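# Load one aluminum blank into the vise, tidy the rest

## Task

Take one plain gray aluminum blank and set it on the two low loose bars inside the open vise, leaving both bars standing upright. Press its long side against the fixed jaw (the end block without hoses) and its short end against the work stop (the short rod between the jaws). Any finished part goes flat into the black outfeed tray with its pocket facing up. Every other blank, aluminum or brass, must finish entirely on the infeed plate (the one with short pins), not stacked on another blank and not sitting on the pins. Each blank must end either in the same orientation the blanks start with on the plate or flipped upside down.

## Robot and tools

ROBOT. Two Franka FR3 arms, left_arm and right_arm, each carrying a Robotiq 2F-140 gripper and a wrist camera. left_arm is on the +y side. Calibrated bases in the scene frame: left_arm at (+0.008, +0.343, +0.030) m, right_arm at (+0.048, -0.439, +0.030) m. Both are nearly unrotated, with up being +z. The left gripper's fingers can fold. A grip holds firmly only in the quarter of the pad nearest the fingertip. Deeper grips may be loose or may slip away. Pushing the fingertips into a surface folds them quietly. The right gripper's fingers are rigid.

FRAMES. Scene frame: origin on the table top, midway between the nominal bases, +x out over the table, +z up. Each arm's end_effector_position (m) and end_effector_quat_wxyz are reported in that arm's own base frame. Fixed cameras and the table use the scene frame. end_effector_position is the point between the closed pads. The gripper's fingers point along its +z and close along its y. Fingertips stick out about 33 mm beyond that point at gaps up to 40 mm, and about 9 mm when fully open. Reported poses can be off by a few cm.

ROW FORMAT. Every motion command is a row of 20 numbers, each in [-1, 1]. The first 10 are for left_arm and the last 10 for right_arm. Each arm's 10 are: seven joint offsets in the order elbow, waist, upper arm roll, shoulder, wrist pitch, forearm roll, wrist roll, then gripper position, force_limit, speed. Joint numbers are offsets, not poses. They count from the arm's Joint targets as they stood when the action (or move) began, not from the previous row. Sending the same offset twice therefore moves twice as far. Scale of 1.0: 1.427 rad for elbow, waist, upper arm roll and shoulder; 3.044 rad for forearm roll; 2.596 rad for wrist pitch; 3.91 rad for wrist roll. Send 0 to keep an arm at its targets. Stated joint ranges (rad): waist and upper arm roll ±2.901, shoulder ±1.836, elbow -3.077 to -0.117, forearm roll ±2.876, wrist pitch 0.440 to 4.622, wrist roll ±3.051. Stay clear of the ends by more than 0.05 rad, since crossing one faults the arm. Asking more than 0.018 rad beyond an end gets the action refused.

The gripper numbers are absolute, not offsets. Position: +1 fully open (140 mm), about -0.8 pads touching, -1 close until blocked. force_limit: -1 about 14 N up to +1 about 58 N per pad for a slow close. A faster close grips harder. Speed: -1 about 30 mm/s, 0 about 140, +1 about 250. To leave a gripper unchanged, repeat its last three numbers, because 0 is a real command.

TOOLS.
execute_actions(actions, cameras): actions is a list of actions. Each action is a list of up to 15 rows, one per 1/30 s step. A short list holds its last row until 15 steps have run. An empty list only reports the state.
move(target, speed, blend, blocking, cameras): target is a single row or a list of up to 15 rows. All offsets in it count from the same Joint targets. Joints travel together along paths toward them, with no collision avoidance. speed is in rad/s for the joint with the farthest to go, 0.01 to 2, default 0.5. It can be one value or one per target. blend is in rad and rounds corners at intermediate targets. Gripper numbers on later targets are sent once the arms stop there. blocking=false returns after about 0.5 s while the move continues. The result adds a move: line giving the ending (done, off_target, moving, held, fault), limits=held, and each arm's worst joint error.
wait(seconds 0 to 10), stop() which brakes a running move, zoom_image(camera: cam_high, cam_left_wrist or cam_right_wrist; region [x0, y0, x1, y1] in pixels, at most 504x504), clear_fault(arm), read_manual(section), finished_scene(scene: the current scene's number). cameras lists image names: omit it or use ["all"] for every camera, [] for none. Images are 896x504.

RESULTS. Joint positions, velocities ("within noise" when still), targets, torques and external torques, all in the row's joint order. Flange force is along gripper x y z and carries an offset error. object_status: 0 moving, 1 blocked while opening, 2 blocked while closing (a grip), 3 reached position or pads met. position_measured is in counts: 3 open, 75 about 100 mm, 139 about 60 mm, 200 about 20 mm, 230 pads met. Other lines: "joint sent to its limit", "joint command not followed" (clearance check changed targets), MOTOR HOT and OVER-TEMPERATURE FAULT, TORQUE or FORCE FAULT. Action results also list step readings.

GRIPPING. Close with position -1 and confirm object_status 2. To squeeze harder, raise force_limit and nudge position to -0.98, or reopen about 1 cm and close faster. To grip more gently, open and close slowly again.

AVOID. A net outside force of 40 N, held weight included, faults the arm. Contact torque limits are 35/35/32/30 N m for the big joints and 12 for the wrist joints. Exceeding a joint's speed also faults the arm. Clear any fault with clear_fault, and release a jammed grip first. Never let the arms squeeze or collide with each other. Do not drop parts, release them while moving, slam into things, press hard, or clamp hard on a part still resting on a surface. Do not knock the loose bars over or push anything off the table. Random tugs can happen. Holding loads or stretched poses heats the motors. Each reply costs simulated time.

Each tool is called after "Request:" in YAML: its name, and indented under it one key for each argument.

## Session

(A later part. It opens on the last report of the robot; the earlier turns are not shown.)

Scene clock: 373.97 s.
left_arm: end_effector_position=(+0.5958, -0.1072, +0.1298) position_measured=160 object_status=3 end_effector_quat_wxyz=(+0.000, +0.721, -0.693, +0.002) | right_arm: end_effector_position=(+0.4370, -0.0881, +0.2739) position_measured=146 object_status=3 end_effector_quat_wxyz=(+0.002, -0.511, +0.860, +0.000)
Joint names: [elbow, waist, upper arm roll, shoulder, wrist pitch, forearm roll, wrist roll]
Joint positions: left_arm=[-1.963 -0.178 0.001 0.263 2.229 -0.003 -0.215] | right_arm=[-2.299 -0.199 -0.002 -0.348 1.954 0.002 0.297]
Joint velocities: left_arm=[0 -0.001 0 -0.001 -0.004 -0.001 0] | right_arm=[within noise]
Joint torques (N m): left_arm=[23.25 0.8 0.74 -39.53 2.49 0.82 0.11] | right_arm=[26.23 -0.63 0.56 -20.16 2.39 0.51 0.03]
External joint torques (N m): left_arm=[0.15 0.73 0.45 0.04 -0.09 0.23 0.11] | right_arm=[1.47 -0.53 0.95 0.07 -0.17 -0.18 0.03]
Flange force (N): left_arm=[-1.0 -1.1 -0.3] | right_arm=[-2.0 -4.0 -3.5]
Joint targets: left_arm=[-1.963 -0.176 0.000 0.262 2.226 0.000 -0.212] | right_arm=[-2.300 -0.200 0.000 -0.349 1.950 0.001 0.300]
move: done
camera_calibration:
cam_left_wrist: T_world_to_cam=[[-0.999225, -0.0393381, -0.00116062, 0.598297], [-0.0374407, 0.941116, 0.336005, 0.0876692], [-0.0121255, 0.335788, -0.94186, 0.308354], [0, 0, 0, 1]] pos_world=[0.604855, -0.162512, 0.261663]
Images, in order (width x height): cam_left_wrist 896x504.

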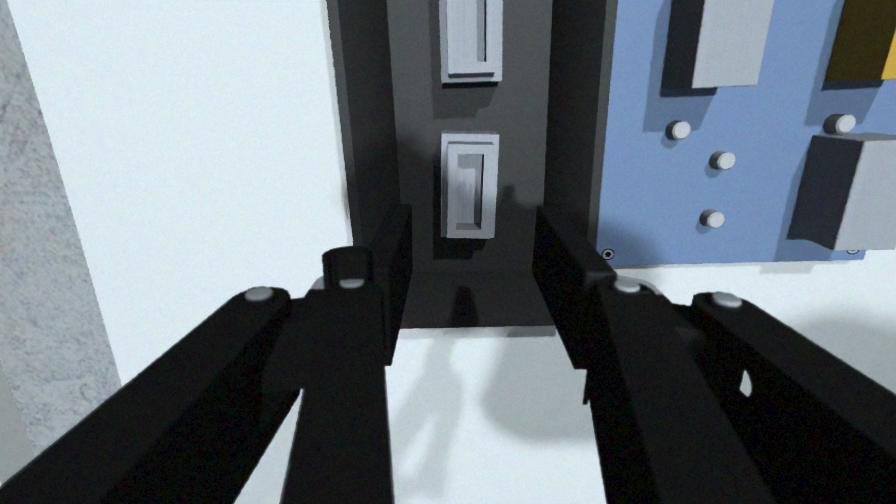

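Request:
move:
  target: [-0.236614, 0.369046, 0, -0.463822, -0.125280, 0, 0.136982, -0.25, -0.1, -1, 0.645671, 0.802263, 0, 0.656214, 0.006180, 0, 0.156726, -0.14, -0.1, 0]
  speed: 0.9
  cameras: ["cam_high", "cam_right_wrist"]

Scene clock: 379.77 s.
left_arm: end_effector_position=(+0.4062, +0.1469, +0.2908) position_measured=160 object_status=3 end_effector_quat_wxyz=(+0.001, +0.718, -0.696, +0.002) | right_arm: end_effector_position=(+0.4185, +0.5807, +0.1586) position_measured=146 object_status=3 end_effector_quat_wxyz=(+0.003, +0.720, -0.694, -0.001)
Joint names: [elbow, waist, upper arm roll, shoulder, wrist pitch, forearm roll, wrist roll]
Joint positions: left_arm=[-2.3 0.348 0.001 -0.397 1.903 -0.003 0.319] | right_arm=[-1.381 0.945 0.001 0.588 1.962 0.002 0.907]
Joint velocities: left_arm=[-0.001 0 0.001 0.001 0 -0.001 0.004] | right_arm=[-0.001 0 -0.001 0.001 0 0 0.006]
Joint torques (N m): left_arm=[24.52 0.99 0.42 -19.01 2.46 0.94 0.05] | right_arm=[26.32 -0.35 1.31 -49.93 2.68 0.59 0.22]
External joint torques (N m): left_arm=[-0.14 1.07 0.85 -0.48 -0.07 0.25 0.05] | right_arm=[1.75 -0.42 0.77 0.4 0.21 -0.12 0.22]
Flange force (N): left_arm=[-1.5 2.5 -0.1] | right_arm=[-9.4 -7.2 -1.8]
Joint targets: left_arm=[-2.300 0.350 0.000 -0.399 1.900 0.000 0.323] | right_arm=[-1.379 0.944 0.000 0.587 1.966 0.001 0.913]
move: done
camera_calibration:
cam_right_wrist: T_world_to_cam=[[-0.998514, -0.0544775, -0.0016296, 0.459236], [-0.0517261, 0.937816, 0.343258, -0.573265], [-0.0171715, 0.342832, -0.93924, 0.0925788], [0, 0, 0, 1]] pos_world=[0.430491, 0.530896, 0.28448]
Images, in order (width x height): cam_high 896x504, cam_right_wrist 896x504.

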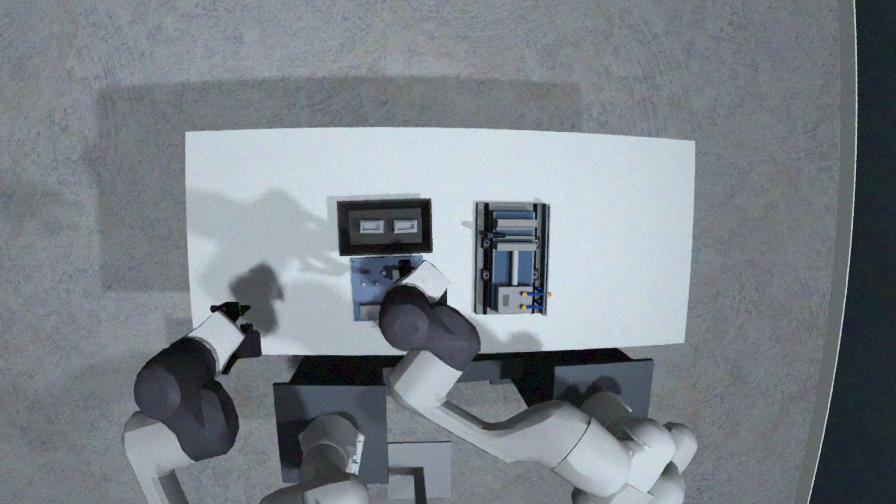

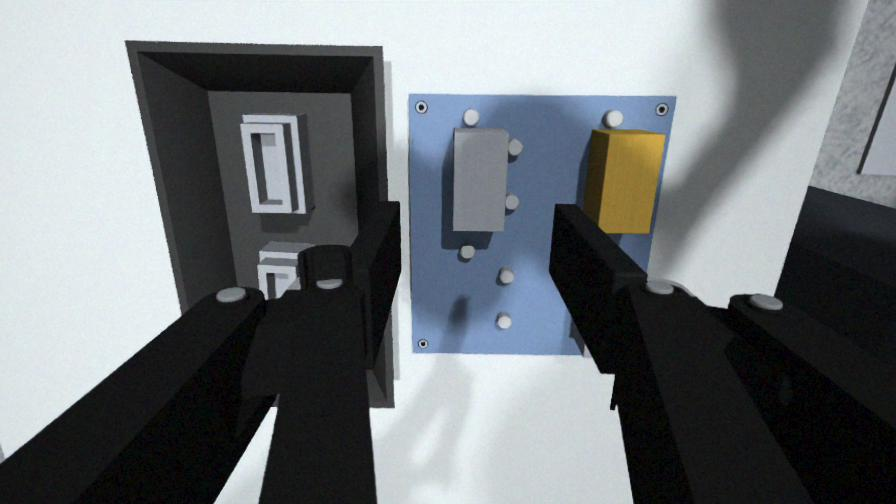

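Request:
zoom_image:
  camera: "cam_right_wrist"
  region: [390, 90, 590, 290]

Scaled by 2.520 from the camera's 896x504 image, which has a finer 1280x720 frame.

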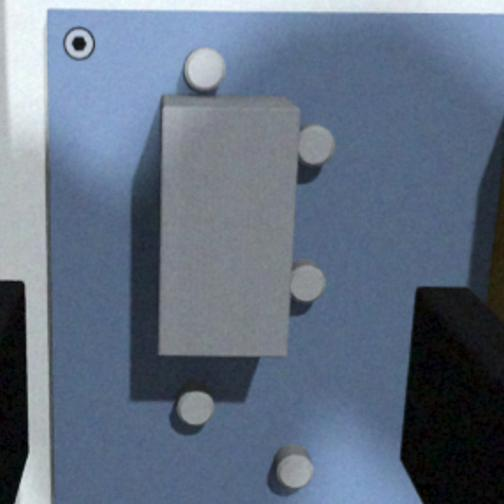

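Request:
move:
  target: [0, 0, 0, 0, 0, 0, 0, -0.25, -0.1, -1, -0.073563, 0.008879, 0, 0.067258, 0.077408, 0, 0.001458, -0.14, -0.1, 0]
  speed: 0.25
  cameras: ["cam_right_wrist"]

Scene clock: 427.17 s.
left_arm: end_effector_position=(+0.4060, +0.1469, +0.2907) position_measured=160 object_status=3 end_effector_quat_wxyz=(+0.001, +0.718, -0.696, +0.001) | right_arm: end_effector_position=(+0.4111, +0.5835, +0.0591) position_measured=146 object_status=3 end_effector_quat_wxyz=(+0.003, +0.721, -0.693, -0.001)
Joint names: [elbow, waist, upper arm roll, shoulder, wrist pitch, forearm roll, wrist roll]
Joint positions: left_arm=[-2.3 0.348 0.001 -0.397 1.903 -0.003 0.32] | right_arm=[-1.484 0.956 0.001 0.684 2.162 0.002 0.915]
Joint velocities: left_arm=[within noise] | right_arm=[0.001 0 -0.001 -0.001 0.004 -0.002 0.002]
Joint torques (N m): left_arm=[24.67 0.93 0.43 -18.95 2.5 0.94 0.13] | right_arm=[25.04 0.02 1.4 -51.5 2.78 0.53 0.15]
External joint torques (N m): left_arm=[0.02 0.99 0.83 -0.5 -0.03 0.25 0.13] | right_arm=[1.46 0.16 0.94 0.17 0.31 -0.1 0.15]
Flange force (N): left_arm=[-1.7 2.2 -0.3] | right_arm=[-6.9 -4.5 0.1]
Joint targets: left_arm=[-2.300 0.350 0.000 -0.399 1.900 0.000 0.323] | right_arm=[-1.484 0.957 0.000 0.683 2.167 0.001 0.918]
move: done
camera_calibration:
cam_right_wrist: T_world_to_cam=[[-0.998337, -0.0576137, -0.00218966, 0.453621], [-0.0548568, 0.937506, 0.343619, -0.540701], [-0.0177444, 0.343168, -0.939107, -0.00187901], [0, 0, 0, 1]] pos_world=[0.423172, 0.53369, 0.185024]
Images, in order (width x height): cam_right_wrist 896x504.

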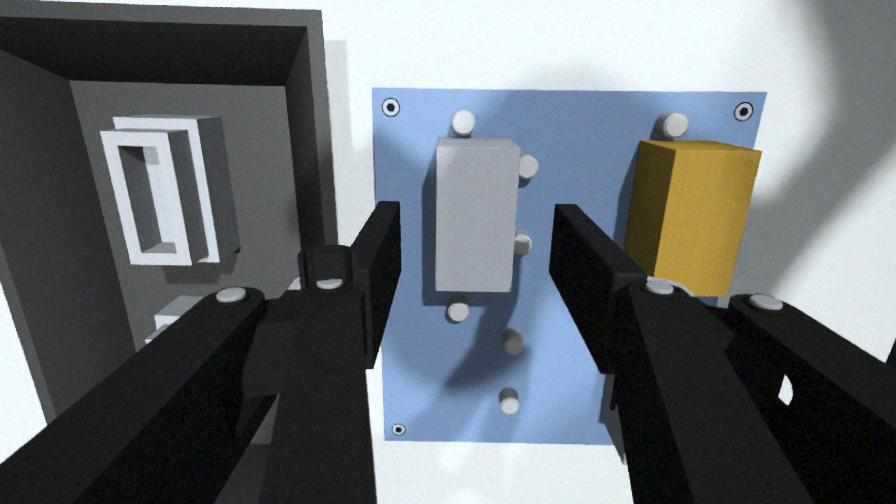

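Request:
move:
  target:
    - [0, 0, 0, 0, 0, 0, 0, -0.25, -0.1, -1, -0.005594, 0.001121, 0, 0.027488, 0.018184, 0, 0.000410, -0.14, -0.1, 0]
    - [0, 0, 0, 0, 0, 0, 0, -0.25, -0.1, -1, -0.005594, 0.001121, 0, 0.027488, 0.018184, 0, 0.000410, -1, -0.1, -1]
  speed: [0.05, 0.05]
  cameras: ["cam_right_wrist"]

Scene clock: 440.97 s.
left_arm: end_effector_position=(+0.4059, +0.1469, +0.2907) position_measured=160 object_status=3 end_effector_quat_wxyz=(+0.001, +0.718, -0.696, +0.001) | right_arm: end_effector_position=(+0.4110, +0.5853, +0.0338) position_measured=183 object_status=0 end_effector_quat_wxyz=(+0.001, +0.721, -0.693, -0.001)
Joint names: [elbow, waist, upper arm roll, shoulder, wrist pitch, forearm roll, wrist roll]
Joint positions: left_arm=[-2.3 0.348 0.001 -0.397 1.902 -0.003 0.32] | right_arm=[-1.491 0.957 0.001 0.721 2.21 0.002 0.917]
Joint velocities: within noise
Joint torques (N m): left_arm=[24.76 0.93 0.4 -18.92 2.52 0.93 0.08] | right_arm=[24.23 0.02 1.6 -50.61 2.67 0.51 0.05]
External joint torques (N m): left_arm=[0.08 0.9 0.71 -0.43 -0.02 0.24 0.08] | right_arm=[0.94 -0.1 0.93 1.56 0.19 -0.11 0.05]
Flange force (N): left_arm=[-1.5 1.7 -0.4] | right_arm=[-8.0 -6.0 2.5]
Joint targets: left_arm=[-2.300 0.350 0.000 -0.399 1.900 0.000 0.323] | right_arm=[-1.492 0.959 0.000 0.722 2.214 0.001 0.920]
move: done
camera_calibration:
cam_right_wrist: T_world_to_cam=[[-0.998353, -0.0571724, -0.00477089, 0.453377], [-0.0552801, 0.936387, 0.346589, -0.532919], [-0.0153479, 0.346282, -0.938005, -0.0291634], [0, 0, 0, 1]] pos_world=[0.422723, 0.535038, 0.159512]
Images, in order (width x height): cam_right_wrist 896x504.

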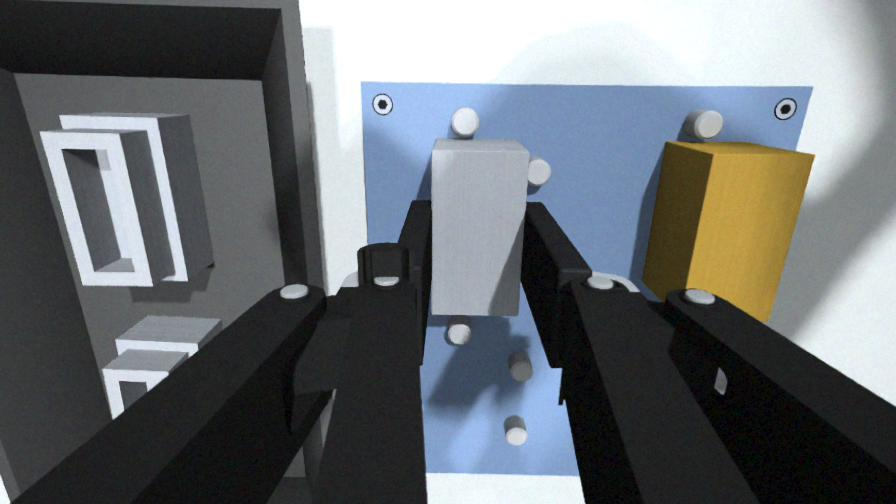

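Request:
wait:
  seconds: 0.3
  cameras: []

Scene clock: 446.30 s.
left_arm: end_effector_position=(+0.4059, +0.1469, +0.2906) position_measured=160 object_status=3 end_effector_quat_wxyz=(+0.001, +0.718, -0.696, +0.001) | right_arm: end_effector_position=(+0.4110, +0.5853, +0.0338) position_measured=183 object_status=2 end_effector_quat_wxyz=(+0.001, +0.721, -0.693, -0.001)
Joint names: [elbow, waist, upper arm roll, shoulder, wrist pitch, forearm roll, wrist roll]
Joint positions: left_arm=[-2.3 0.348 0.001 -0.397 1.902 -0.003 0.32] | right_arm=[-1.491 0.957 0.001 0.721 2.21 0.002 0.917]
Joint velocities: within noise
Joint torques (N m): left_arm=[24.79 0.89 0.42 -18.84 2.52 0.93 0.1] | right_arm=[24.36 0.04 1.59 -50.52 2.7 0.5 0.13]
External joint torques (N m): left_arm=[0.24 0.86 0.73 -0.46 0 0.24 0.1] | right_arm=[1.25 0.03 1 1.3 0.24 -0.11 0.13]
Flange force (N): left_arm=[-1.6 1.3 -0.7] | right_arm=[-8.8 -6.2 2.1]
Joint targets: left_arm=[-2.300 0.350 0.000 -0.399 1.900 0.000 0.323] | right_arm=[-1.492 0.959 0.000 0.722 2.214 0.001 0.920]
Tool commands: left_gripper/position=-0.25 left_gripper/force_limit=-0.1 left_gripper/speed=-1.0 right_gripper/position=-1.0 right_gripper/force_limit=-0.1 right_gripper/speed=-1.0
wait: 0.30 s; at rest from the start
No camera images: "cameras" was empty.

Request:
move:
  target:
    - [0, 0, 0, 0, 0, 0, 0, -0.25, -0.1, -1, 0.005594, 0, 0, -0.027488, -0.018184, 0, 0, -1, -0.1, -1]
    - [0, 0, 0, 0, 0, 0, 0, -0.25, -0.1, -1, 0.050451, 0, 0, -0.090001, -0.077206, 0, 0, -1, -0.1, -1]
    - [0, 0, 0, 0, 0, 0, 0, -0.25, -0.1, -1, -0.314410, -0.321444, 0, -0.365999, -0.028358, 0, -0.112455, -1, -0.1, -1]
  speed: [0.06, 0.25, 0.5]
  blend: [0.01, 0.05, 0]
  cameras: ["cam_right_wrist", "cam_high"]

Scene clock: 465.33 s.
left_arm: end_effector_position=(+0.4058, +0.1468, +0.2906) position_measured=160 object_status=3 end_effector_quat_wxyz=(+0.001, +0.718, -0.696, +0.001) | right_arm: end_effector_position=(+0.5248, +0.2854, +0.1679) position_measured=183 object_status=2 end_effector_quat_wxyz=(+0.004, +0.711, -0.703, -0.002)
Joint names: [elbow, waist, upper arm roll, shoulder, wrist pitch, forearm roll, wrist roll]
Joint positions: left_arm=[-2.3 0.348 0.001 -0.397 1.902 -0.003 0.32] | right_arm=[-1.94 0.5 -0.002 0.203 2.135 0.002 0.485]
Joint velocities: left_arm=[within noise] | right_arm=[-0.001 0.001 0.001 0 0 -0.001 -0.005]
Joint torques (N m): left_arm=[24.8 0.9 0.41 -18.86 2.53 0.93 0.09] | right_arm=[25.76 -0.33 1.27 -39.65 2.86 0.51 -0.23]
External joint torques (N m): left_arm=[0.23 0.86 0.7 -0.49 0.01 0.23 0.09] | right_arm=[2.01 -0.31 1.13 -1.25 0.36 -0.12 -0.23]
Flange force (N): left_arm=[-1.5 1.5 -0.7] | right_arm=[-1.9 -3.5 -3.0]
Joint targets: left_arm=[-2.300 0.350 0.000 -0.399 1.900 0.000 0.323] | right_arm=[-1.941 0.500 0.000 0.200 2.141 0.001 0.480]
move: done; blend cut to 0 rad at target 1
camera_calibration:
cam_right_wrist: T_world_to_cam=[[-0.999605, -0.0280861, 0.00050274, 0.541947], [-0.0261973, 0.938543, 0.344167, -0.307758], [-0.0101382, 0.344018, -0.938908, 0.200308], [0, 0, 0, 1]] pos_world=[0.535701, 0.235155, 0.293719]
Images, in order (width x height): cam_high 896x504, cam_right_wrist 896x504.

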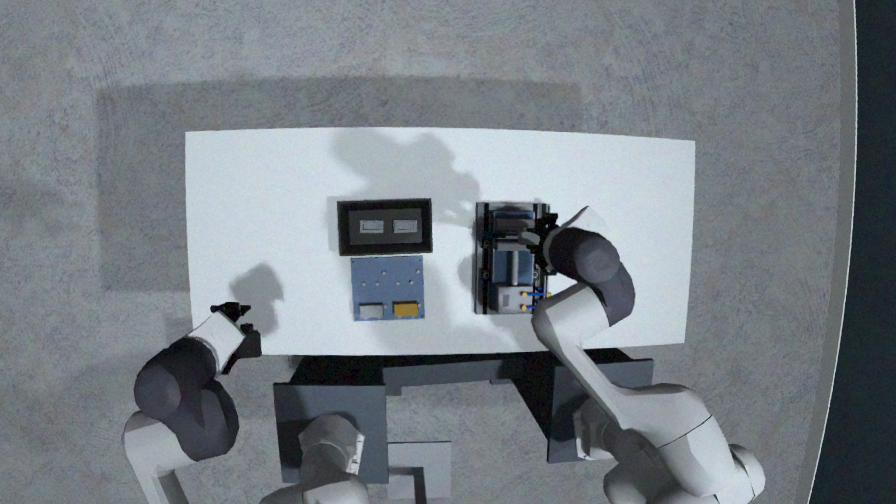

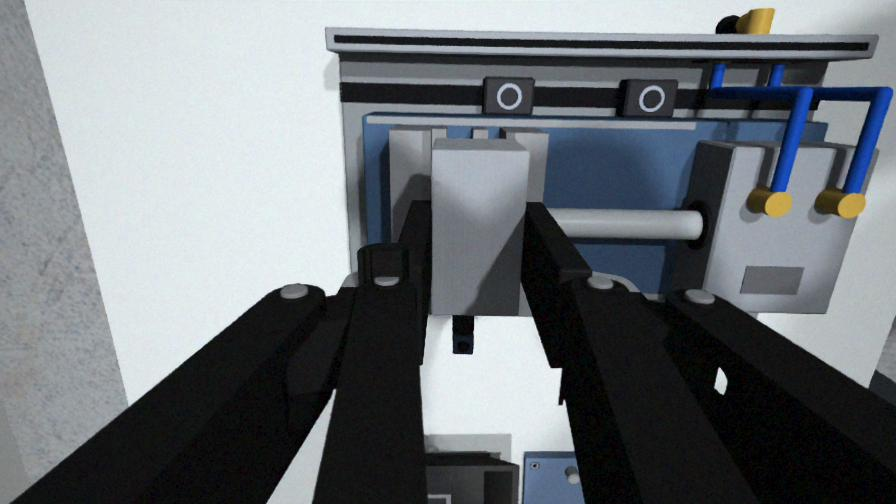

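Request:
zoom_image:
  camera: "cam_right_wrist"
  region: [370, 110, 570, 220]

Request:
zoom_image:
  camera: "cam_right_wrist"
  region: [400, 250, 560, 370]

Scaled by 2.520 from the camera's 896x504 image, which has a finer 1280x720 frame.

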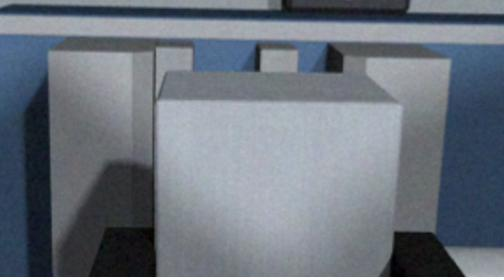

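Scaled by 3.150 from the camera's 896x504 image, which has a finer 1280x720 frame.

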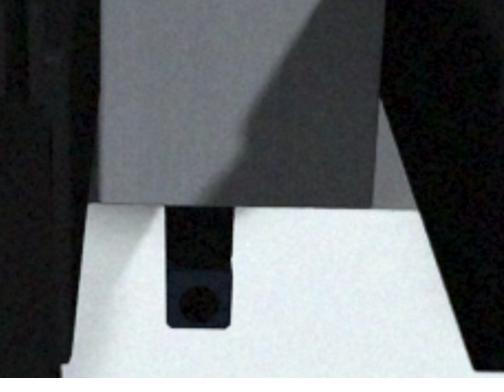

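Request:
zoom_image:
  camera: "cam_right_wrist"
  region: [380, 115, 460, 215]

Request:
zoom_image:
  camera: "cam_right_wrist"
  region: [490, 115, 560, 215]

Scaled by 5.040 from the camera's 896x504 image, which has a finer 1280x720 frame.

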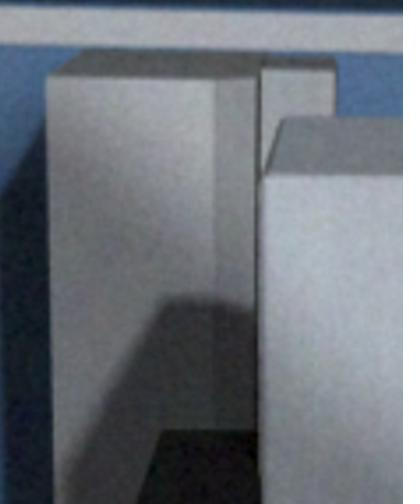

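Scaled by 5.040 from the camera's 896x504 image, which has a finer 1280x720 frame.

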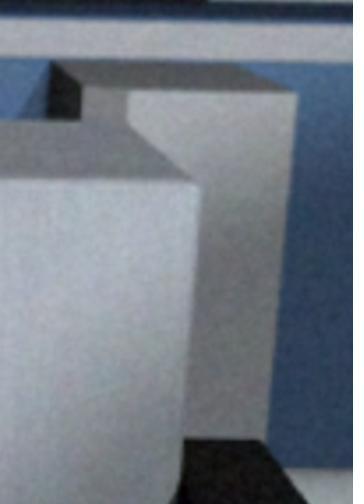

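Request:
zoom_image:
  camera: "cam_right_wrist"
  region: [316, 16, 516, 136]

Request:
zoom_image:
  camera: "cam_right_wrist"
  region: [690, 16, 890, 136]

Scaled by 2.520 from the camera's 896x504 image, which has a finer 1280x720 frame.

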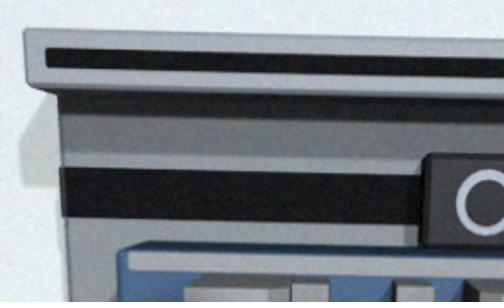

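Scaled by 2.520 from the camera's 896x504 image, which has a finer 1280x720 frame.

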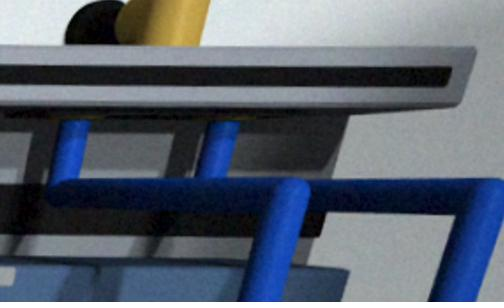

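Request:
move:
  target: [0, 0, 0, 0, 0, 0, 0, -0.25, -0.1, -1, -0.027737, -0.000189, 0, 0.035166, 0.034577, 0, 0.000698, -1, -0.1, -1]
  speed: 0.12
  cameras: ["cam_right_wrist"]

Request:
zoom_image:
  camera: "cam_right_wrist"
  region: [370, 100, 570, 220]

Scene clock: 548.33 s.
left_arm: end_effector_position=(+0.4058, +0.1468, +0.2906) position_measured=160 object_status=3 end_effector_quat_wxyz=(+0.001, +0.718, -0.696, +0.001) | right_arm: end_effector_position=(+0.5253, +0.2857, +0.1289) position_measured=183 object_status=2 end_effector_quat_wxyz=(+0.003, +0.712, -0.703, -0.002)
Joint names: [elbow, waist, upper arm roll, shoulder, wrist pitch, forearm roll, wrist roll]
Joint positions: left_arm=[-2.3 0.348 0.001 -0.397 1.902 -0.003 0.32] | right_arm=[-1.98 0.5 -0.002 0.251 2.224 0.002 0.483]
Joint velocities: left_arm=[within noise] | right_arm=[0 0.002 0 0.001 0.004 0.002 -0.001]
Joint torques (N m): left_arm=[24.84 0.92 0.45 -18.83 2.53 0.95 0.08] | right_arm=[25.22 -0.32 1.17 -39.91 2.81 0.49 -0.1]
External joint torques (N m): left_arm=[0.22 0.87 0.72 -0.34 0.01 0.25 0.08] | right_arm=[2.03 -0.25 1.03 -0.35 0.3 -0.1 -0.1]
Flange force (N): left_arm=[-1.7 1.0 -0.6] | right_arm=[-3.3 -5.9 -1.7]
Joint targets: left_arm=[-2.300 0.350 0.000 -0.399 1.900 0.000 0.323] | right_arm=[-1.980 0.500 0.000 0.250 2.231 0.001 0.483]
move: done
camera_calibration:
cam_right_wrist: T_world_to_cam=[[-0.999547, -0.0300857, -0.000498521, 0.543199], [-0.0284161, 0.93837, 0.344461, -0.293439], [-0.00989557, 0.344319, -0.9388, 0.1634], [0, 0, 0, 1]] pos_world=[0.536232, 0.235435, 0.25475]
Images, in order (width x height): cam_right_wrist 896x504.

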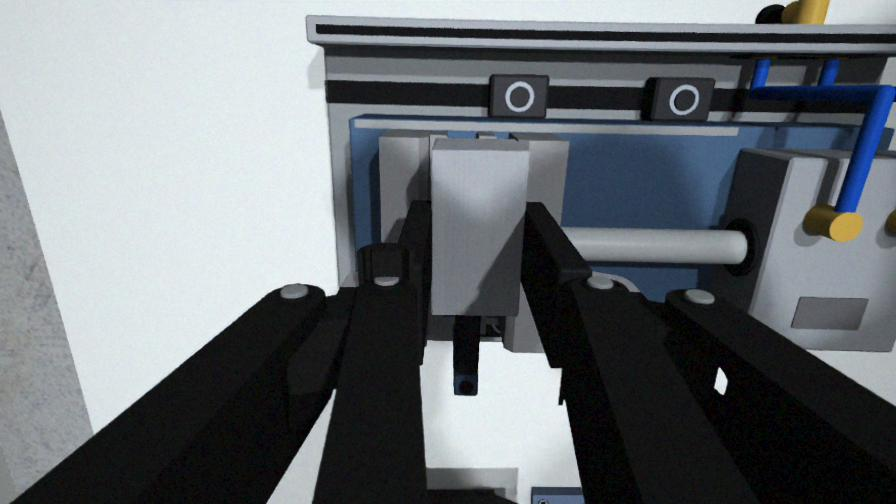

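Scaled by 2.520 from the camera's 896x504 image, which has a finer 1280x720 frame.

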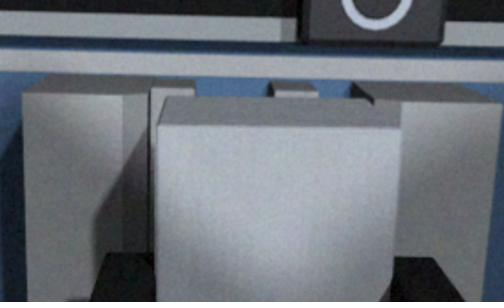

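Request:
move:
  target: [0, 0, 0, 0, 0, 0, 0, -0.25, -0.1, -1, -0.009679, 0, 0, 0.015943, 0.014084, 0, 0, -1, -0.1, -1]
  speed: 0.05
  cameras: ["cam_right_wrist"]

Scene clock: 564.27 s.
left_arm: end_effector_position=(+0.4058, +0.1468, +0.2906) position_measured=160 object_status=3 end_effector_quat_wxyz=(+0.001, +0.718, -0.696, +0.001) | right_arm: end_effector_position=(+0.5256, +0.2858, +0.1129) position_measured=183 object_status=2 end_effector_quat_wxyz=(+0.003, +0.712, -0.703, -0.001)
Joint names: [elbow, waist, upper arm roll, shoulder, wrist pitch, forearm roll, wrist roll]
Joint positions: left_arm=[-2.3 0.348 0.001 -0.397 1.902 -0.003 0.32] | right_arm=[-1.994 0.5 -0.002 0.273 2.261 0.002 0.483]
Joint velocities: left_arm=[within noise] | right_arm=[0 0 0 0 0.004 0 0.002]
Joint torques (N m): left_arm=[24.78 0.88 0.39 -18.84 2.56 0.92 0.13] | right_arm=[24.76 -0.27 1.19 -39.98 2.91 0.46 -0.06]
External joint torques (N m): left_arm=[0.11 0.91 0.76 -0.4 0.02 0.23 0.13] | right_arm=[2.04 -0.35 0.91 -0.36 0.41 -0.11 -0.06]
Flange force (N): left_arm=[-1.7 1.6 -0.4] | right_arm=[-3.1 -5.8 -1.2]
Joint targets: left_arm=[-2.300 0.350 0.000 -0.399 1.900 0.000 0.323] | right_arm=[-1.994 0.500 0.000 0.273 2.267 0.001 0.483]
move: done
camera_calibration:
cam_right_wrist: T_world_to_cam=[[-0.999546, -0.0301008, -0.00135277, 0.54353], [-0.0287213, 0.938243, 0.344784, -0.287891], [-0.00910904, 0.344666, -0.938681, 0.147811], [0, 0, 0, 1]] pos_world=[0.536361, 0.235527, 0.238743]
Images, in order (width x height): cam_right_wrist 896x504.

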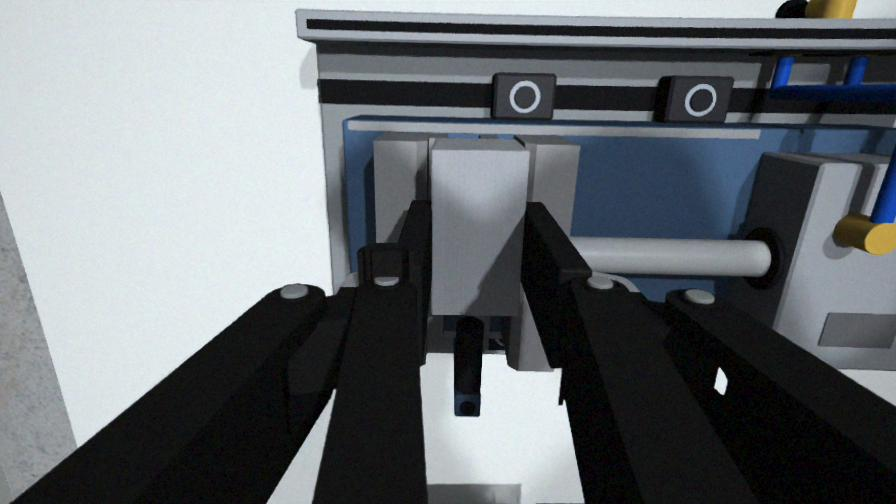

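Request:
move:
  target: [0, 0, 0, 0, 0, 0, 0, -0.25, -0.1, -1, 0.016918, 0.012523, 0, 0.011433, -0.003015, 0, 0.004570, -1, -0.1, -1]
  speed: 0.03
  cameras: ["cam_right_wrist"]

Scene clock: 570.27 s.
left_arm: end_effector_position=(+0.4058, +0.1468, +0.2906) position_measured=160 object_status=3 end_effector_quat_wxyz=(+0.001, +0.718, -0.696, +0.001) | right_arm: end_effector_position=(+0.5270, +0.2981, +0.1124) position_measured=183 object_status=2 end_effector_quat_wxyz=(+0.000, +0.713, -0.701, -0.001)
Joint names: [elbow, waist, upper arm roll, shoulder, wrist pitch, forearm roll, wrist roll]
Joint positions: left_arm=[-2.3 0.348 0.001 -0.397 1.902 -0.003 0.32] | right_arm=[-1.973 0.516 -0.002 0.289 2.262 0.002 0.496]
Joint velocities: left_arm=[within noise] | right_arm=[0.001 -0.001 0.001 0.001 -0.001 0 0.006]
Joint torques (N m): left_arm=[24.83 0.89 0.42 -18.84 2.54 0.94 0.1] | right_arm=[25.48 0.12 1.07 -40.28 2.52 0.46 0.2]
External joint torques (N m): left_arm=[0.12 0.87 0.73 -0.27 0 0.24 0.1] | right_arm=[2.46 0.11 0.83 0.23 -0.03 -0.12 0.2]
Flange force (N): left_arm=[-1.7 1.1 -0.4] | right_arm=[-5.9 -8.9 -1.6]
Joint targets: left_arm=[-2.300 0.350 0.000 -0.399 1.900 0.000 0.323] | right_arm=[-1.970 0.518 0.000 0.289 2.259 0.001 0.501]
move: done
camera_calibration:
cam_right_wrist: T_world_to_cam=[[-0.999378, -0.0346502, -0.00652194, 0.54715], [-0.0347583, 0.93714, 0.347219, -0.295975], [-0.00591924, 0.34723, -0.937761, 0.140591], [0, 0, 0, 1]] pos_world=[0.537354, 0.247512, 0.238178]
Images, in order (width x height): cam_right_wrist 896x504.

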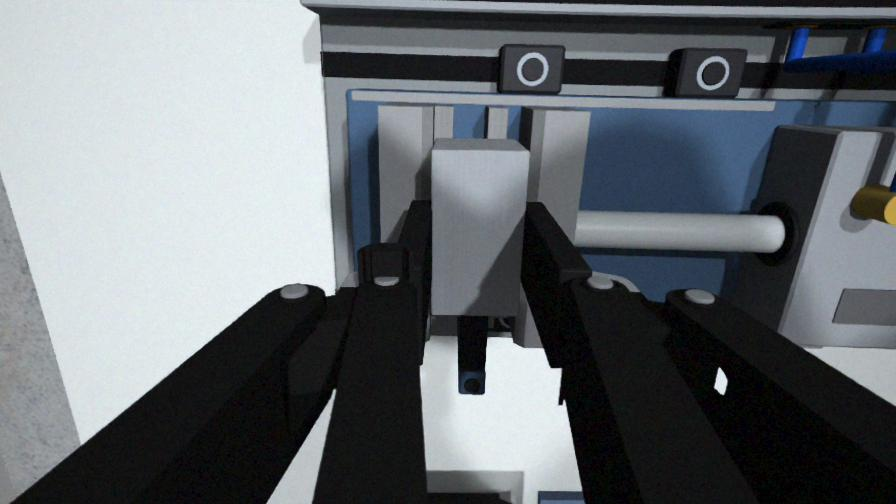

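Request:
move:
  target: [0, 0, 0, 0, 0, 0, 0, -0.25, -0.1, -1, 0.000367, 0.001913, 0, 0.000248, -0.000065, 0, 0.000698, -1, -0.1, -1]
  speed: 0.02
  cameras: []

Request:
move:
  target: [0, 0, 0, 0, 0, 0, 0, -0.25, -0.1, -1, 0.002087, 0.001514, 0, 0.00141, -0.000372, 0, 0.000552, -1, -0.1, -1]
  speed: 0.02
  cameras: []

Scene clock: 580.93 s.
left_arm: end_effector_position=(+0.4058, +0.1468, +0.2906) position_measured=160 object_status=3 end_effector_quat_wxyz=(+0.001, +0.718, -0.696, +0.001) | right_arm: end_effector_position=(+0.5264, +0.2996, +0.1125) position_measured=183 object_status=2 end_effector_quat_wxyz=(+0.000, +0.713, -0.701, -0.001)
Joint names: [elbow, waist, upper arm roll, shoulder, wrist pitch, forearm roll, wrist roll]
Joint positions: left_arm=[-2.3 0.348 0.001 -0.397 1.902 -0.003 0.32] | right_arm=[-1.972 0.519 -0.002 0.29 2.262 0.002 0.499]
Joint velocities: within noise
Joint torques (N m): left_arm=[24.77 0.89 0.37 -18.83 2.56 0.93 0.11] | right_arm=[25.54 0.09 1.15 -40.3 2.48 0.49 0.2]
External joint torques (N m): left_arm=[0.05 0.89 0.72 -0.22 0.02 0.24 0.11] | right_arm=[2.64 0.11 0.94 0.07 -0.05 -0.09 0.2]
Flange force (N): left_arm=[-1.7 1.1 -0.2] | right_arm=[-6.2 -9.1 -2.0]
Joint targets: left_arm=[-2.300 0.350 0.000 -0.399 1.900 0.000 0.323] | right_arm=[-1.969 0.521 0.000 0.289 2.259 0.001 0.504]
move: done
No camera images: "cameras" was empty.

Scene clock: 581.63 s.
left_arm: end_effector_position=(+0.4058, +0.1468, +0.2906) position_measured=160 object_status=3 end_effector_quat_wxyz=(+0.001, +0.718, -0.696, +0.001) | right_arm: end_effector_position=(+0.5265, +0.3012, +0.1125) position_measured=183 object_status=2 end_effector_quat_wxyz=(+0.000, +0.713, -0.701, +0.000)
Joint names: [elbow, waist, upper arm roll, shoulder, wrist pitch, forearm roll, wrist roll]
Joint positions: left_arm=[-2.3 0.348 0.001 -0.397 1.902 -0.003 0.32] | right_arm=[-1.97 0.521 -0.002 0.292 2.262 0.002 0.502]
Joint velocities: left_arm=[within noise] | right_arm=[0.002 0 0 0 -0.001 -0.001 0.004]
Joint torques (N m): left_arm=[24.8 0.89 0.43 -18.86 2.56 0.92 0.1] | right_arm=[25.66 0.14 1.16 -40.32 2.39 0.46 0.1]
External joint torques (N m): left_arm=[0.09 0.89 0.77 -0.28 0.02 0.23 0.1] | right_arm=[2.68 0.29 1.07 0.29 -0.15 -0.12 0.1]
Flange force (N): left_arm=[-1.7 1.2 -0.3] | right_arm=[-6.7 -9.8 -2.0]
Joint targets: left_arm=[-2.300 0.350 0.000 -0.399 1.900 0.000 0.323] | right_arm=[-1.966 0.523 0.000 0.291 2.258 0.001 0.506]
move: done
No camera images: "cameras" was empty.

Request:
move:
  target: [0, 0, 0, 0, 0, 0, 0, -0.25, -0.1, -1, 0.00139, 0.00101, 0, 0.00094, -0.000248, 0, 0.000368, -1, -0.1, -1]
  speed: 0.02
  cameras: []

Request:
move:
  target: [0, 0, 0, 0, 0, 0, 0, -0.25, -0.1, -1, 0.00139, 0.00101, 0, 0.00094, -0.000248, 0, 0.000368, -1, -0.1, -1]
  speed: 0.02
  cameras: ["cam_right_wrist"]

Scene clock: 586.13 s.
left_arm: end_effector_position=(+0.4058, +0.1468, +0.2906) position_measured=160 object_status=3 end_effector_quat_wxyz=(+0.001, +0.718, -0.696, +0.001) | right_arm: end_effector_position=(+0.5265, +0.3022, +0.1125) position_measured=183 object_status=2 end_effector_quat_wxyz=(+0.000, +0.713, -0.701, +0.000)
Joint names: [elbow, waist, upper arm roll, shoulder, wrist pitch, forearm roll, wrist roll]
Joint positions: left_arm=[-2.3 0.348 0.001 -0.397 1.902 -0.003 0.32] | right_arm=[-1.968 0.523 -0.002 0.293 2.261 0.002 0.503]
Joint velocities: within noise
Joint torques (N m): left_arm=[24.83 0.81 0.44 -18.84 2.56 0.93 0.08] | right_arm=[25.28 0.2 1.22 -40.53 2.39 0.47 0.03]
External joint torques (N m): left_arm=[0.21 0.8 0.75 -0.44 0.03 0.24 0.08] | right_arm=[2.33 0.2 0.99 0.04 -0.14 -0.1 0.03]
Flange force (N): left_arm=[-1.6 1.4 -0.5] | right_arm=[-5.4 -8.1 -2.0]
Joint targets: left_arm=[-2.300 0.350 0.000 -0.399 1.900 0.000 0.323] | right_arm=[-1.964 0.524 0.000 0.293 2.258 0.001 0.507]
move: done
No camera images: "cameras" was empty.

Scene clock: 586.83 s.
left_arm: end_effector_position=(+0.4058, +0.1468, +0.2906) position_measured=160 object_status=3 end_effector_quat_wxyz=(+0.001, +0.718, -0.696, +0.001) | right_arm: end_effector_position=(+0.5265, +0.3032, +0.1125) position_measured=183 object_status=2 end_effector_quat_wxyz=(+0.000, +0.713, -0.701, +0.000)
Joint names: [elbow, waist, upper arm roll, shoulder, wrist pitch, forearm roll, wrist roll]
Joint positions: left_arm=[-2.3 0.348 0.001 -0.397 1.902 -0.003 0.32] | right_arm=[-1.966 0.524 -0.002 0.294 2.26 0.002 0.505]
Joint velocities: within noise
Joint torques (N m): left_arm=[24.82 0.89 0.39 -18.81 2.54 0.94 0.15] | right_arm=[25.85 0.2 1.16 -40.49 2.39 0.47 0.06]
External joint torques (N m): left_arm=[0.13 0.9 0.73 -0.28 0.01 0.25 0.15] | right_arm=[2.97 0.15 0.88 -0.05 -0.13 -0.1 0.06]
Flange force (N): left_arm=[-1.8 1.1 -0.4] | right_arm=[-6.6 -10.2 -2.6]
Joint targets: left_arm=[-2.300 0.350 0.000 -0.399 1.900 0.000 0.323] | right_arm=[-1.963 0.526 0.000 0.294 2.257 0.001 0.509]
move: done
camera_calibration:
cam_right_wrist: T_world_to_cam=[[-0.99942, -0.0332432, -0.00733907, 0.546558], [-0.0337206, 0.93703, 0.347617, -0.30137], [-0.00467896, 0.347663, -0.937608, 0.138071], [0, 0, 0, 1]] pos_world=[0.536725, 0.25256, 0.238229]
Images, in order (width x height): cam_right_wrist 896x504.

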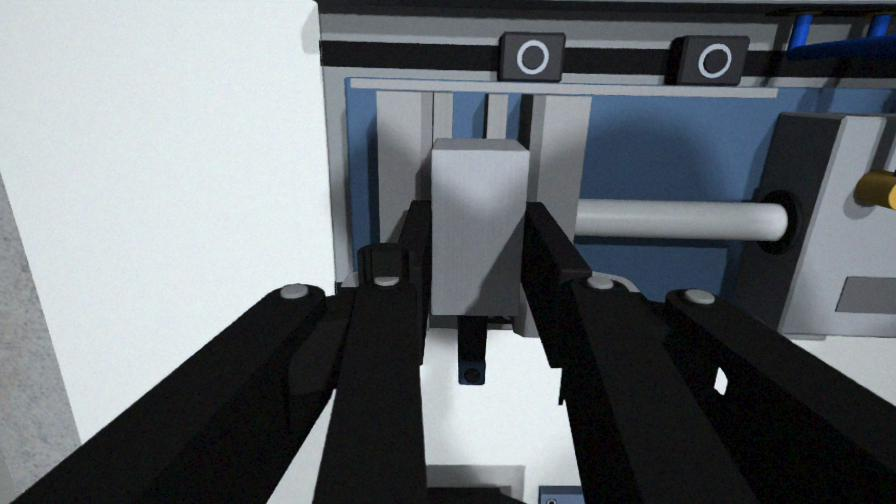

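Request:
move:
  target: [0, 0, 0, 0, 0, 0, 0, -0.25, -0.1, -1, 0.00139, 0.00101, 0, 0.00094, -0.000248, 0, 0.000368, -1, -0.1, -1]
  speed: 0.02
  cameras: []

Request:
move:
  target: [0, 0, 0, 0, 0, 0, 0, -0.25, -0.1, -1, 0.00139, 0.00101, 0, 0.00094, -0.000248, 0, 0.000368, -1, -0.1, -1]
  speed: 0.02
  cameras: []

Scene clock: 591.63 s.
left_arm: end_effector_position=(+0.4057, +0.1468, +0.2906) position_measured=160 object_status=3 end_effector_quat_wxyz=(+0.001, +0.718, -0.696, +0.001) | right_arm: end_effector_position=(+0.5265, +0.3042, +0.1125) position_measured=183 object_status=2 end_effector_quat_wxyz=(+0.000, +0.713, -0.701, +0.000)
Joint names: [elbow, waist, upper arm roll, shoulder, wrist pitch, forearm roll, wrist roll]
Joint positions: left_arm=[-2.3 0.348 0.001 -0.397 1.902 -0.003 0.32] | right_arm=[-1.964 0.525 -0.002 0.296 2.26 0.002 0.506]
Joint velocities: within noise
Joint torques (N m): left_arm=[24.8 0.88 0.38 -18.81 2.57 0.94 0.07] | right_arm=[25.58 0.18 1.16 -40.54 2.38 0.46 0.14]
External joint torques (N m): left_arm=[0.03 0.91 0.75 -0.21 0.02 0.25 0.07] | right_arm=[2.4 0.18 0.92 0.48 -0.19 -0.12 0.14]
Flange force (N): left_arm=[-1.7 1.2 -0.1] | right_arm=[-6.4 -9.4 -1.6]
Joint targets: left_arm=[-2.300 0.350 0.000 -0.399 1.900 0.000 0.323] | right_arm=[-1.961 0.527 0.000 0.295 2.256 0.001 0.510]
move: done
No camera images: "cameras" was empty.

Scene clock: 592.33 s.
left_arm: end_effector_position=(+0.4057, +0.1468, +0.2906) position_measured=160 object_status=3 end_effector_quat_wxyz=(+0.001, +0.718, -0.696, +0.001) | right_arm: end_effector_position=(+0.5265, +0.3052, +0.1125) position_measured=183 object_status=2 end_effector_quat_wxyz=(+0.000, +0.713, -0.701, +0.000)
Joint names: [elbow, waist, upper arm roll, shoulder, wrist pitch, forearm roll, wrist roll]
Joint positions: left_arm=[-2.3 0.348 0.001 -0.397 1.902 -0.003 0.32] | right_arm=[-1.962 0.527 -0.002 0.297 2.259 0.002 0.508]
Joint velocities: within noise
Joint torques (N m): left_arm=[24.78 0.9 0.46 -18.82 2.55 0.95 0.11] | right_arm=[25.59 0.13 1.13 -40.48 2.38 0.46 0.05]
External joint torques (N m): left_arm=[0.16 0.82 0.7 -0.37 0.03 0.25 0.11] | right_arm=[2.62 0.21 0.97 0.17 -0.15 -0.12 0.05]
Flange force (N): left_arm=[-1.6 1.3 -0.4] | right_arm=[-6.3 -9.5 -2.1]
Joint targets: left_arm=[-2.300 0.350 0.000 -0.399 1.900 0.000 0.323] | right_arm=[-1.959 0.528 0.000 0.297 2.256 0.001 0.511]
move: done
No camera images: "cameras" was empty.

Request:
move:
  target: [0, 0, 0, 0, 0, 0, 0, -0.25, -0.1, -1, 0.00139, 0.00101, 0, 0.00094, -0.000248, 0, 0.000368, -1, -0.1, -1]
  speed: 0.02
  cameras: []

Request:
move:
  target: [0, 0, 0, 0, 0, 0, 0, -0.25, -0.1, -1, 0.00139, 0.00101, 0, 0.00094, -0.000248, 0, 0.000368, -1, -0.1, -1]
  speed: 0.02
  cameras: ["cam_right_wrist"]

Scene clock: 595.37 s.
left_arm: end_effector_position=(+0.4057, +0.1468, +0.2906) position_measured=160 object_status=3 end_effector_quat_wxyz=(+0.001, +0.718, -0.696, +0.001) | right_arm: end_effector_position=(+0.5264, +0.3062, +0.1125) position_measured=183 object_status=2 end_effector_quat_wxyz=(+0.000, +0.713, -0.701, +0.000)
Joint names: [elbow, waist, upper arm roll, shoulder, wrist pitch, forearm roll, wrist roll]
Joint positions: left_arm=[-2.3 0.348 0.001 -0.397 1.902 -0.003 0.32] | right_arm=[-1.96 0.528 -0.002 0.298 2.258 0.002 0.509]
Joint velocities: within noise
Joint torques (N m): left_arm=[24.79 0.84 0.41 -18.82 2.56 0.94 0.11] | right_arm=[25.78 0.21 1.08 -40.56 2.43 0.46 0.1]
External joint torques (N m): left_arm=[0.16 0.96 0.88 -0.36 0.04 0.26 0.11] | right_arm=[2.89 0.28 0.91 0.01 -0.1 -0.12 0.1]
Flange force (N): left_arm=[-2.0 1.3 -0.4] | right_arm=[-6.7 -9.9 -2.4]
Joint targets: left_arm=[-2.300 0.350 0.000 -0.399 1.900 0.000 0.323] | right_arm=[-1.957 0.530 0.000 0.298 2.255 0.001 0.513]
move: done
No camera images: "cameras" was empty.

Scene clock: 596.07 s.
left_arm: end_effector_position=(+0.4057, +0.1468, +0.2906) position_measured=160 object_status=3 end_effector_quat_wxyz=(+0.001, +0.718, -0.696, +0.001) | right_arm: end_effector_position=(+0.5265, +0.3065, +0.1125) position_measured=183 object_status=2 end_effector_quat_wxyz=(+0.000, +0.712, -0.702, -0.001)
Joint names: [elbow, waist, upper arm roll, shoulder, wrist pitch, forearm roll, wrist roll]
Joint positions: left_arm=[-2.3 0.348 0.001 -0.397 1.902 -0.003 0.32] | right_arm=[-1.958 0.529 -0.002 0.299 2.257 0.002 0.511]
Joint velocities: within noise
Joint torques (N m): left_arm=[24.77 0.89 0.43 -18.82 2.56 0.95 0.1] | right_arm=[25.59 0.9 1.79 -40.6 2.49 0.49 0.14]
External joint torques (N m): left_arm=[0.17 0.89 0.77 -0.35 0.04 0.26 0.1] | right_arm=[2.63 0.81 1.47 0.11 -0.04 -0.09 0.14]
Flange force (N): left_arm=[-1.8 1.2 -0.4] | right_arm=[-7.2 -8.7 -2.0]
Joint targets: left_arm=[-2.300 0.350 0.000 -0.399 1.900 0.000 0.323] | right_arm=[-1.955 0.531 0.000 0.299 2.254 0.001 0.514]
move: done
camera_calibration:
cam_right_wrist: T_world_to_cam=[[-0.999462, -0.0321453, -0.00652483, 0.546219], [-0.0324106, 0.937243, 0.347168, -0.305137], [-0.00504446, 0.347193, -0.93778, 0.137287], [0, 0, 0, 1]] pos_world=[0.536728, 0.25588, 0.238242]
Images, in order (width x height): cam_right_wrist 896x504.

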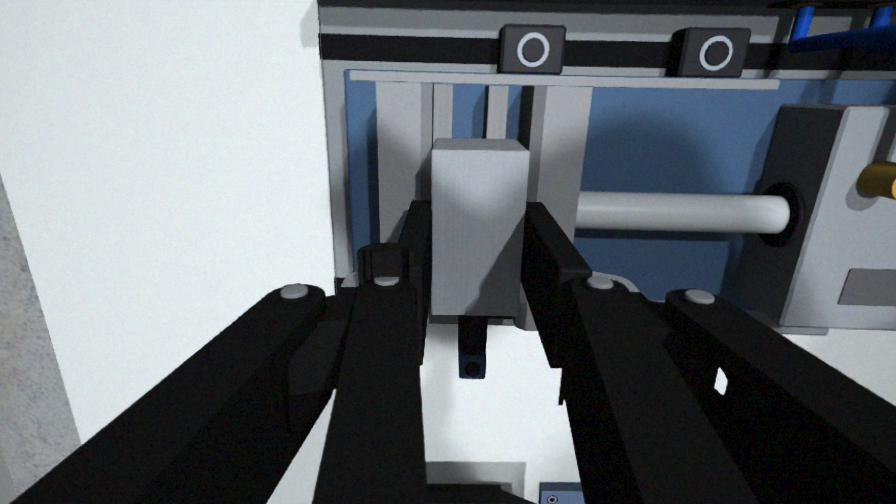

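Request:
move:
  target: [0, 0, 0, 0, 0, 0, 0, -0.25, -0.1, -1, 0.002437, -0.000579, 0, 0.001647, -0.000434, 0, -0.000211, -1, -0.1, -1]
  speed: 0.02
  cameras: []

Request:
move:
  target: [0, 0, 0, 0, 0, 0, 0, -0.25, -0.1, -1, 0.00195, -0.000463, 0, 0.001318, -0.000347, 0, -0.000169, -1, -0.1, -1]
  speed: 0.02
  cameras: []

Scene clock: 605.27 s.
left_arm: end_effector_position=(+0.4057, +0.1468, +0.2906) position_measured=160 object_status=3 end_effector_quat_wxyz=(+0.001, +0.718, -0.696, +0.001) | right_arm: end_effector_position=(+0.5266, +0.3065, +0.1122) position_measured=183 object_status=2 end_effector_quat_wxyz=(+0.001, +0.712, -0.702, -0.001)
Joint names: [elbow, waist, upper arm roll, shoulder, wrist pitch, forearm roll, wrist roll]
Joint positions: left_arm=[-2.3 0.348 0.001 -0.397 1.902 -0.003 0.32] | right_arm=[-1.955 0.529 -0.002 0.302 2.254 0.002 0.511]
Joint velocities: left_arm=[within noise] | right_arm=[0.001 0.001 0 0.001 -0.003 0 0]
Joint torques (N m): left_arm=[24.77 0.87 0.39 -18.79 2.56 0.94 0.11] | right_arm=[26.18 0.6 1.95 -40.64 2.7 0.56 0.08]
External joint torques (N m): left_arm=[0.21 0.77 0.61 -0.45 0.04 0.24 0.11] | right_arm=[3.21 0.58 1.7 0.17 0.17 -0.02 0.08]
Flange force (N): left_arm=[-1.4 1.4 -0.5] | right_arm=[-8.0 -10.8 -1.9]
Joint targets: left_arm=[-2.300 0.350 0.000 -0.399 1.900 0.000 0.323] | right_arm=[-1.951 0.530 0.000 0.302 2.253 0.001 0.513]
move: done
No camera images: "cameras" was empty.

Scene clock: 605.97 s.
left_arm: end_effector_position=(+0.4057, +0.1468, +0.2906) position_measured=160 object_status=3 end_effector_quat_wxyz=(+0.001, +0.718, -0.696, +0.001) | right_arm: end_effector_position=(+0.5268, +0.3066, +0.1120) position_measured=183 object_status=2 end_effector_quat_wxyz=(+0.002, +0.712, -0.702, -0.001)
Joint names: [elbow, waist, upper arm roll, shoulder, wrist pitch, forearm roll, wrist roll]
Joint positions: left_arm=[-2.3 0.348 0.001 -0.397 1.902 -0.003 0.32] | right_arm=[-1.952 0.529 -0.002 0.304 2.252 0.001 0.511]
Joint velocities: within noise
Joint torques (N m): left_arm=[24.78 0.84 0.41 -18.76 2.56 0.93 0.12] | right_arm=[25.77 0.82 2.14 -40.67 2.81 0.67 0.02]
External joint torques (N m): left_arm=[0.14 0.78 0.67 -0.28 0.03 0.23 0.12] | right_arm=[2.84 0.87 1.94 0.16 0.3 0.09 0.02]
Flange force (N): left_arm=[-1.6 1.0 -0.3] | right_arm=[-7.5 -9.2 -1.3]
Joint targets: left_arm=[-2.300 0.350 0.000 -0.399 1.900 0.000 0.323] | right_arm=[-1.948 0.530 0.000 0.304 2.252 0.001 0.513]
move: done
No camera images: "cameras" was empty.

Request:
execute_actions:
  actions: []
  cameras: ["cam_right_wrist"]

Scene clock: 618.23 s.
left_arm: end_effector_position=(+0.4057, +0.1468, +0.2906) position_measured=160 object_status=3 end_effector_quat_wxyz=(+0.001, +0.718, -0.696, +0.001) | right_arm: end_effector_position=(+0.5269, +0.3066, +0.1120) position_measured=183 object_status=2 end_effector_quat_wxyz=(+0.002, +0.712, -0.702, -0.001)
Joint names: [elbow, waist, upper arm roll, shoulder, wrist pitch, forearm roll, wrist roll]
Joint positions: left_arm=[-2.3 0.348 0.001 -0.397 1.902 -0.003 0.32] | right_arm=[-1.952 0.529 -0.002 0.304 2.252 0.001 0.511]
Joint velocities: within noise
Joint torques (N m): left_arm=[24.84 0.87 0.42 -18.78 2.56 0.94 0.1] | right_arm=[25.88 0.7 2.07 -40.71 2.91 0.62 0.06]
External joint torques (N m): left_arm=[0.19 0.79 0.66 -0.26 0.03 0.24 0.1] | right_arm=[2.83 0.78 1.9 0.33 0.37 0.05 0.06]
Flange force (N): left_arm=[-1.6 0.8 -0.5] | right_arm=[-7.6 -9.4 -0.9]
Joint targets: left_arm=[-2.300 0.350 0.000 -0.399 1.900 0.000 0.323] | right_arm=[-1.948 0.530 0.000 0.304 2.252 0.001 0.513]
Tool commands: left_gripper/position=-0.25 left_gripper/force_limit=-0.1 left_gripper/speed=-1.0 right_gripper/position=-1.0 right_gripper/force_limit=-0.1 right_gripper/speed=-1.0
camera_calibration:
cam_right_wrist: T_world_to_cam=[[-0.99948, -0.0320364, -0.00367875, 0.546271], [-0.0313366, 0.938009, 0.34519, -0.305646], [-0.00760794, 0.345126, -0.938526, 0.138807], [0, 0, 0, 1]] pos_world=[0.537465, 0.256294, 0.23779]
Images, in order (width x height): cam_right_wrist 896x504.

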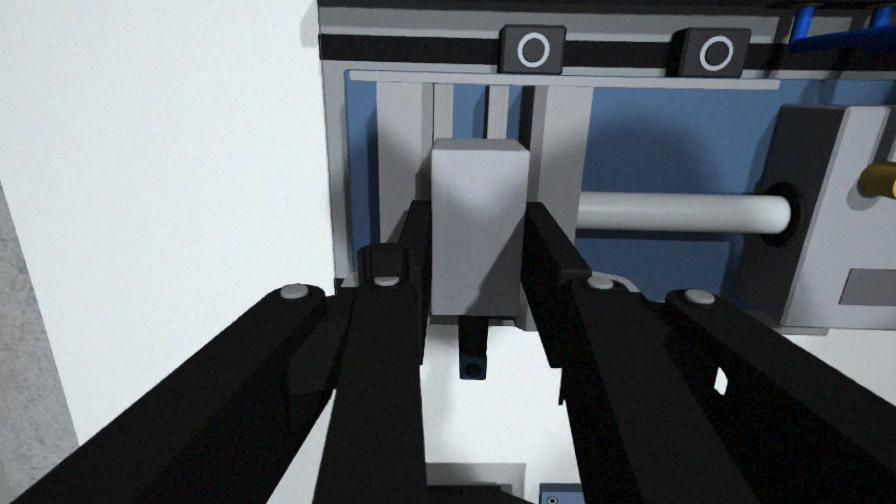

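Request:
move:
  target: [0,0,0,0,0,0,0,-0.25,-0.1,-1, 0.002437,-0.000579,0,0.001647,-0.000434,0,-0.000211,-1,-0.1,-1]
  speed: 0.02
  cameras: []

Scene clock: 629.63 s.
left_arm: end_effector_position=(+0.4057, +0.1468, +0.2906) position_measured=160 object_status=3 end_effector_quat_wxyz=(+0.001, +0.718, -0.696, +0.001) | right_arm: end_effector_position=(+0.5272, +0.3067, +0.1116) position_measured=183 object_status=2 end_effector_quat_wxyz=(+0.003, +0.712, -0.702, -0.001)
Joint names: [elbow, waist, upper arm roll, shoulder, wrist pitch, forearm roll, wrist roll]
Joint positions: left_arm=[-2.3 0.348 0.001 -0.397 1.902 -0.003 0.32] | right_arm=[-1.949 0.529 -0.002 0.306 2.25 0.001 0.511]
Joint velocities: within noise
Joint torques (N m): left_arm=[24.77 0.89 0.37 -18.77 2.57 0.93 0.09] | right_arm=[25.91 0.49 2.25 -40.69 3.02 0.73 0.01]
External joint torques (N m): left_arm=[0.16 0.87 0.68 -0.32 0.05 0.24 0.09] | right_arm=[2.97 0.47 1.99 0.19 0.5 0.15 0.01]
Flange force (N): left_arm=[-1.6 1.1 -0.4] | right_arm=[-7.3 -9.7 -1.0]
Joint targets: left_arm=[-2.300 0.350 0.000 -0.399 1.900 0.000 0.323] | right_arm=[-1.945 0.529 0.000 0.306 2.251 0.001 0.512]
move: done
No camera images: "cameras" was empty.


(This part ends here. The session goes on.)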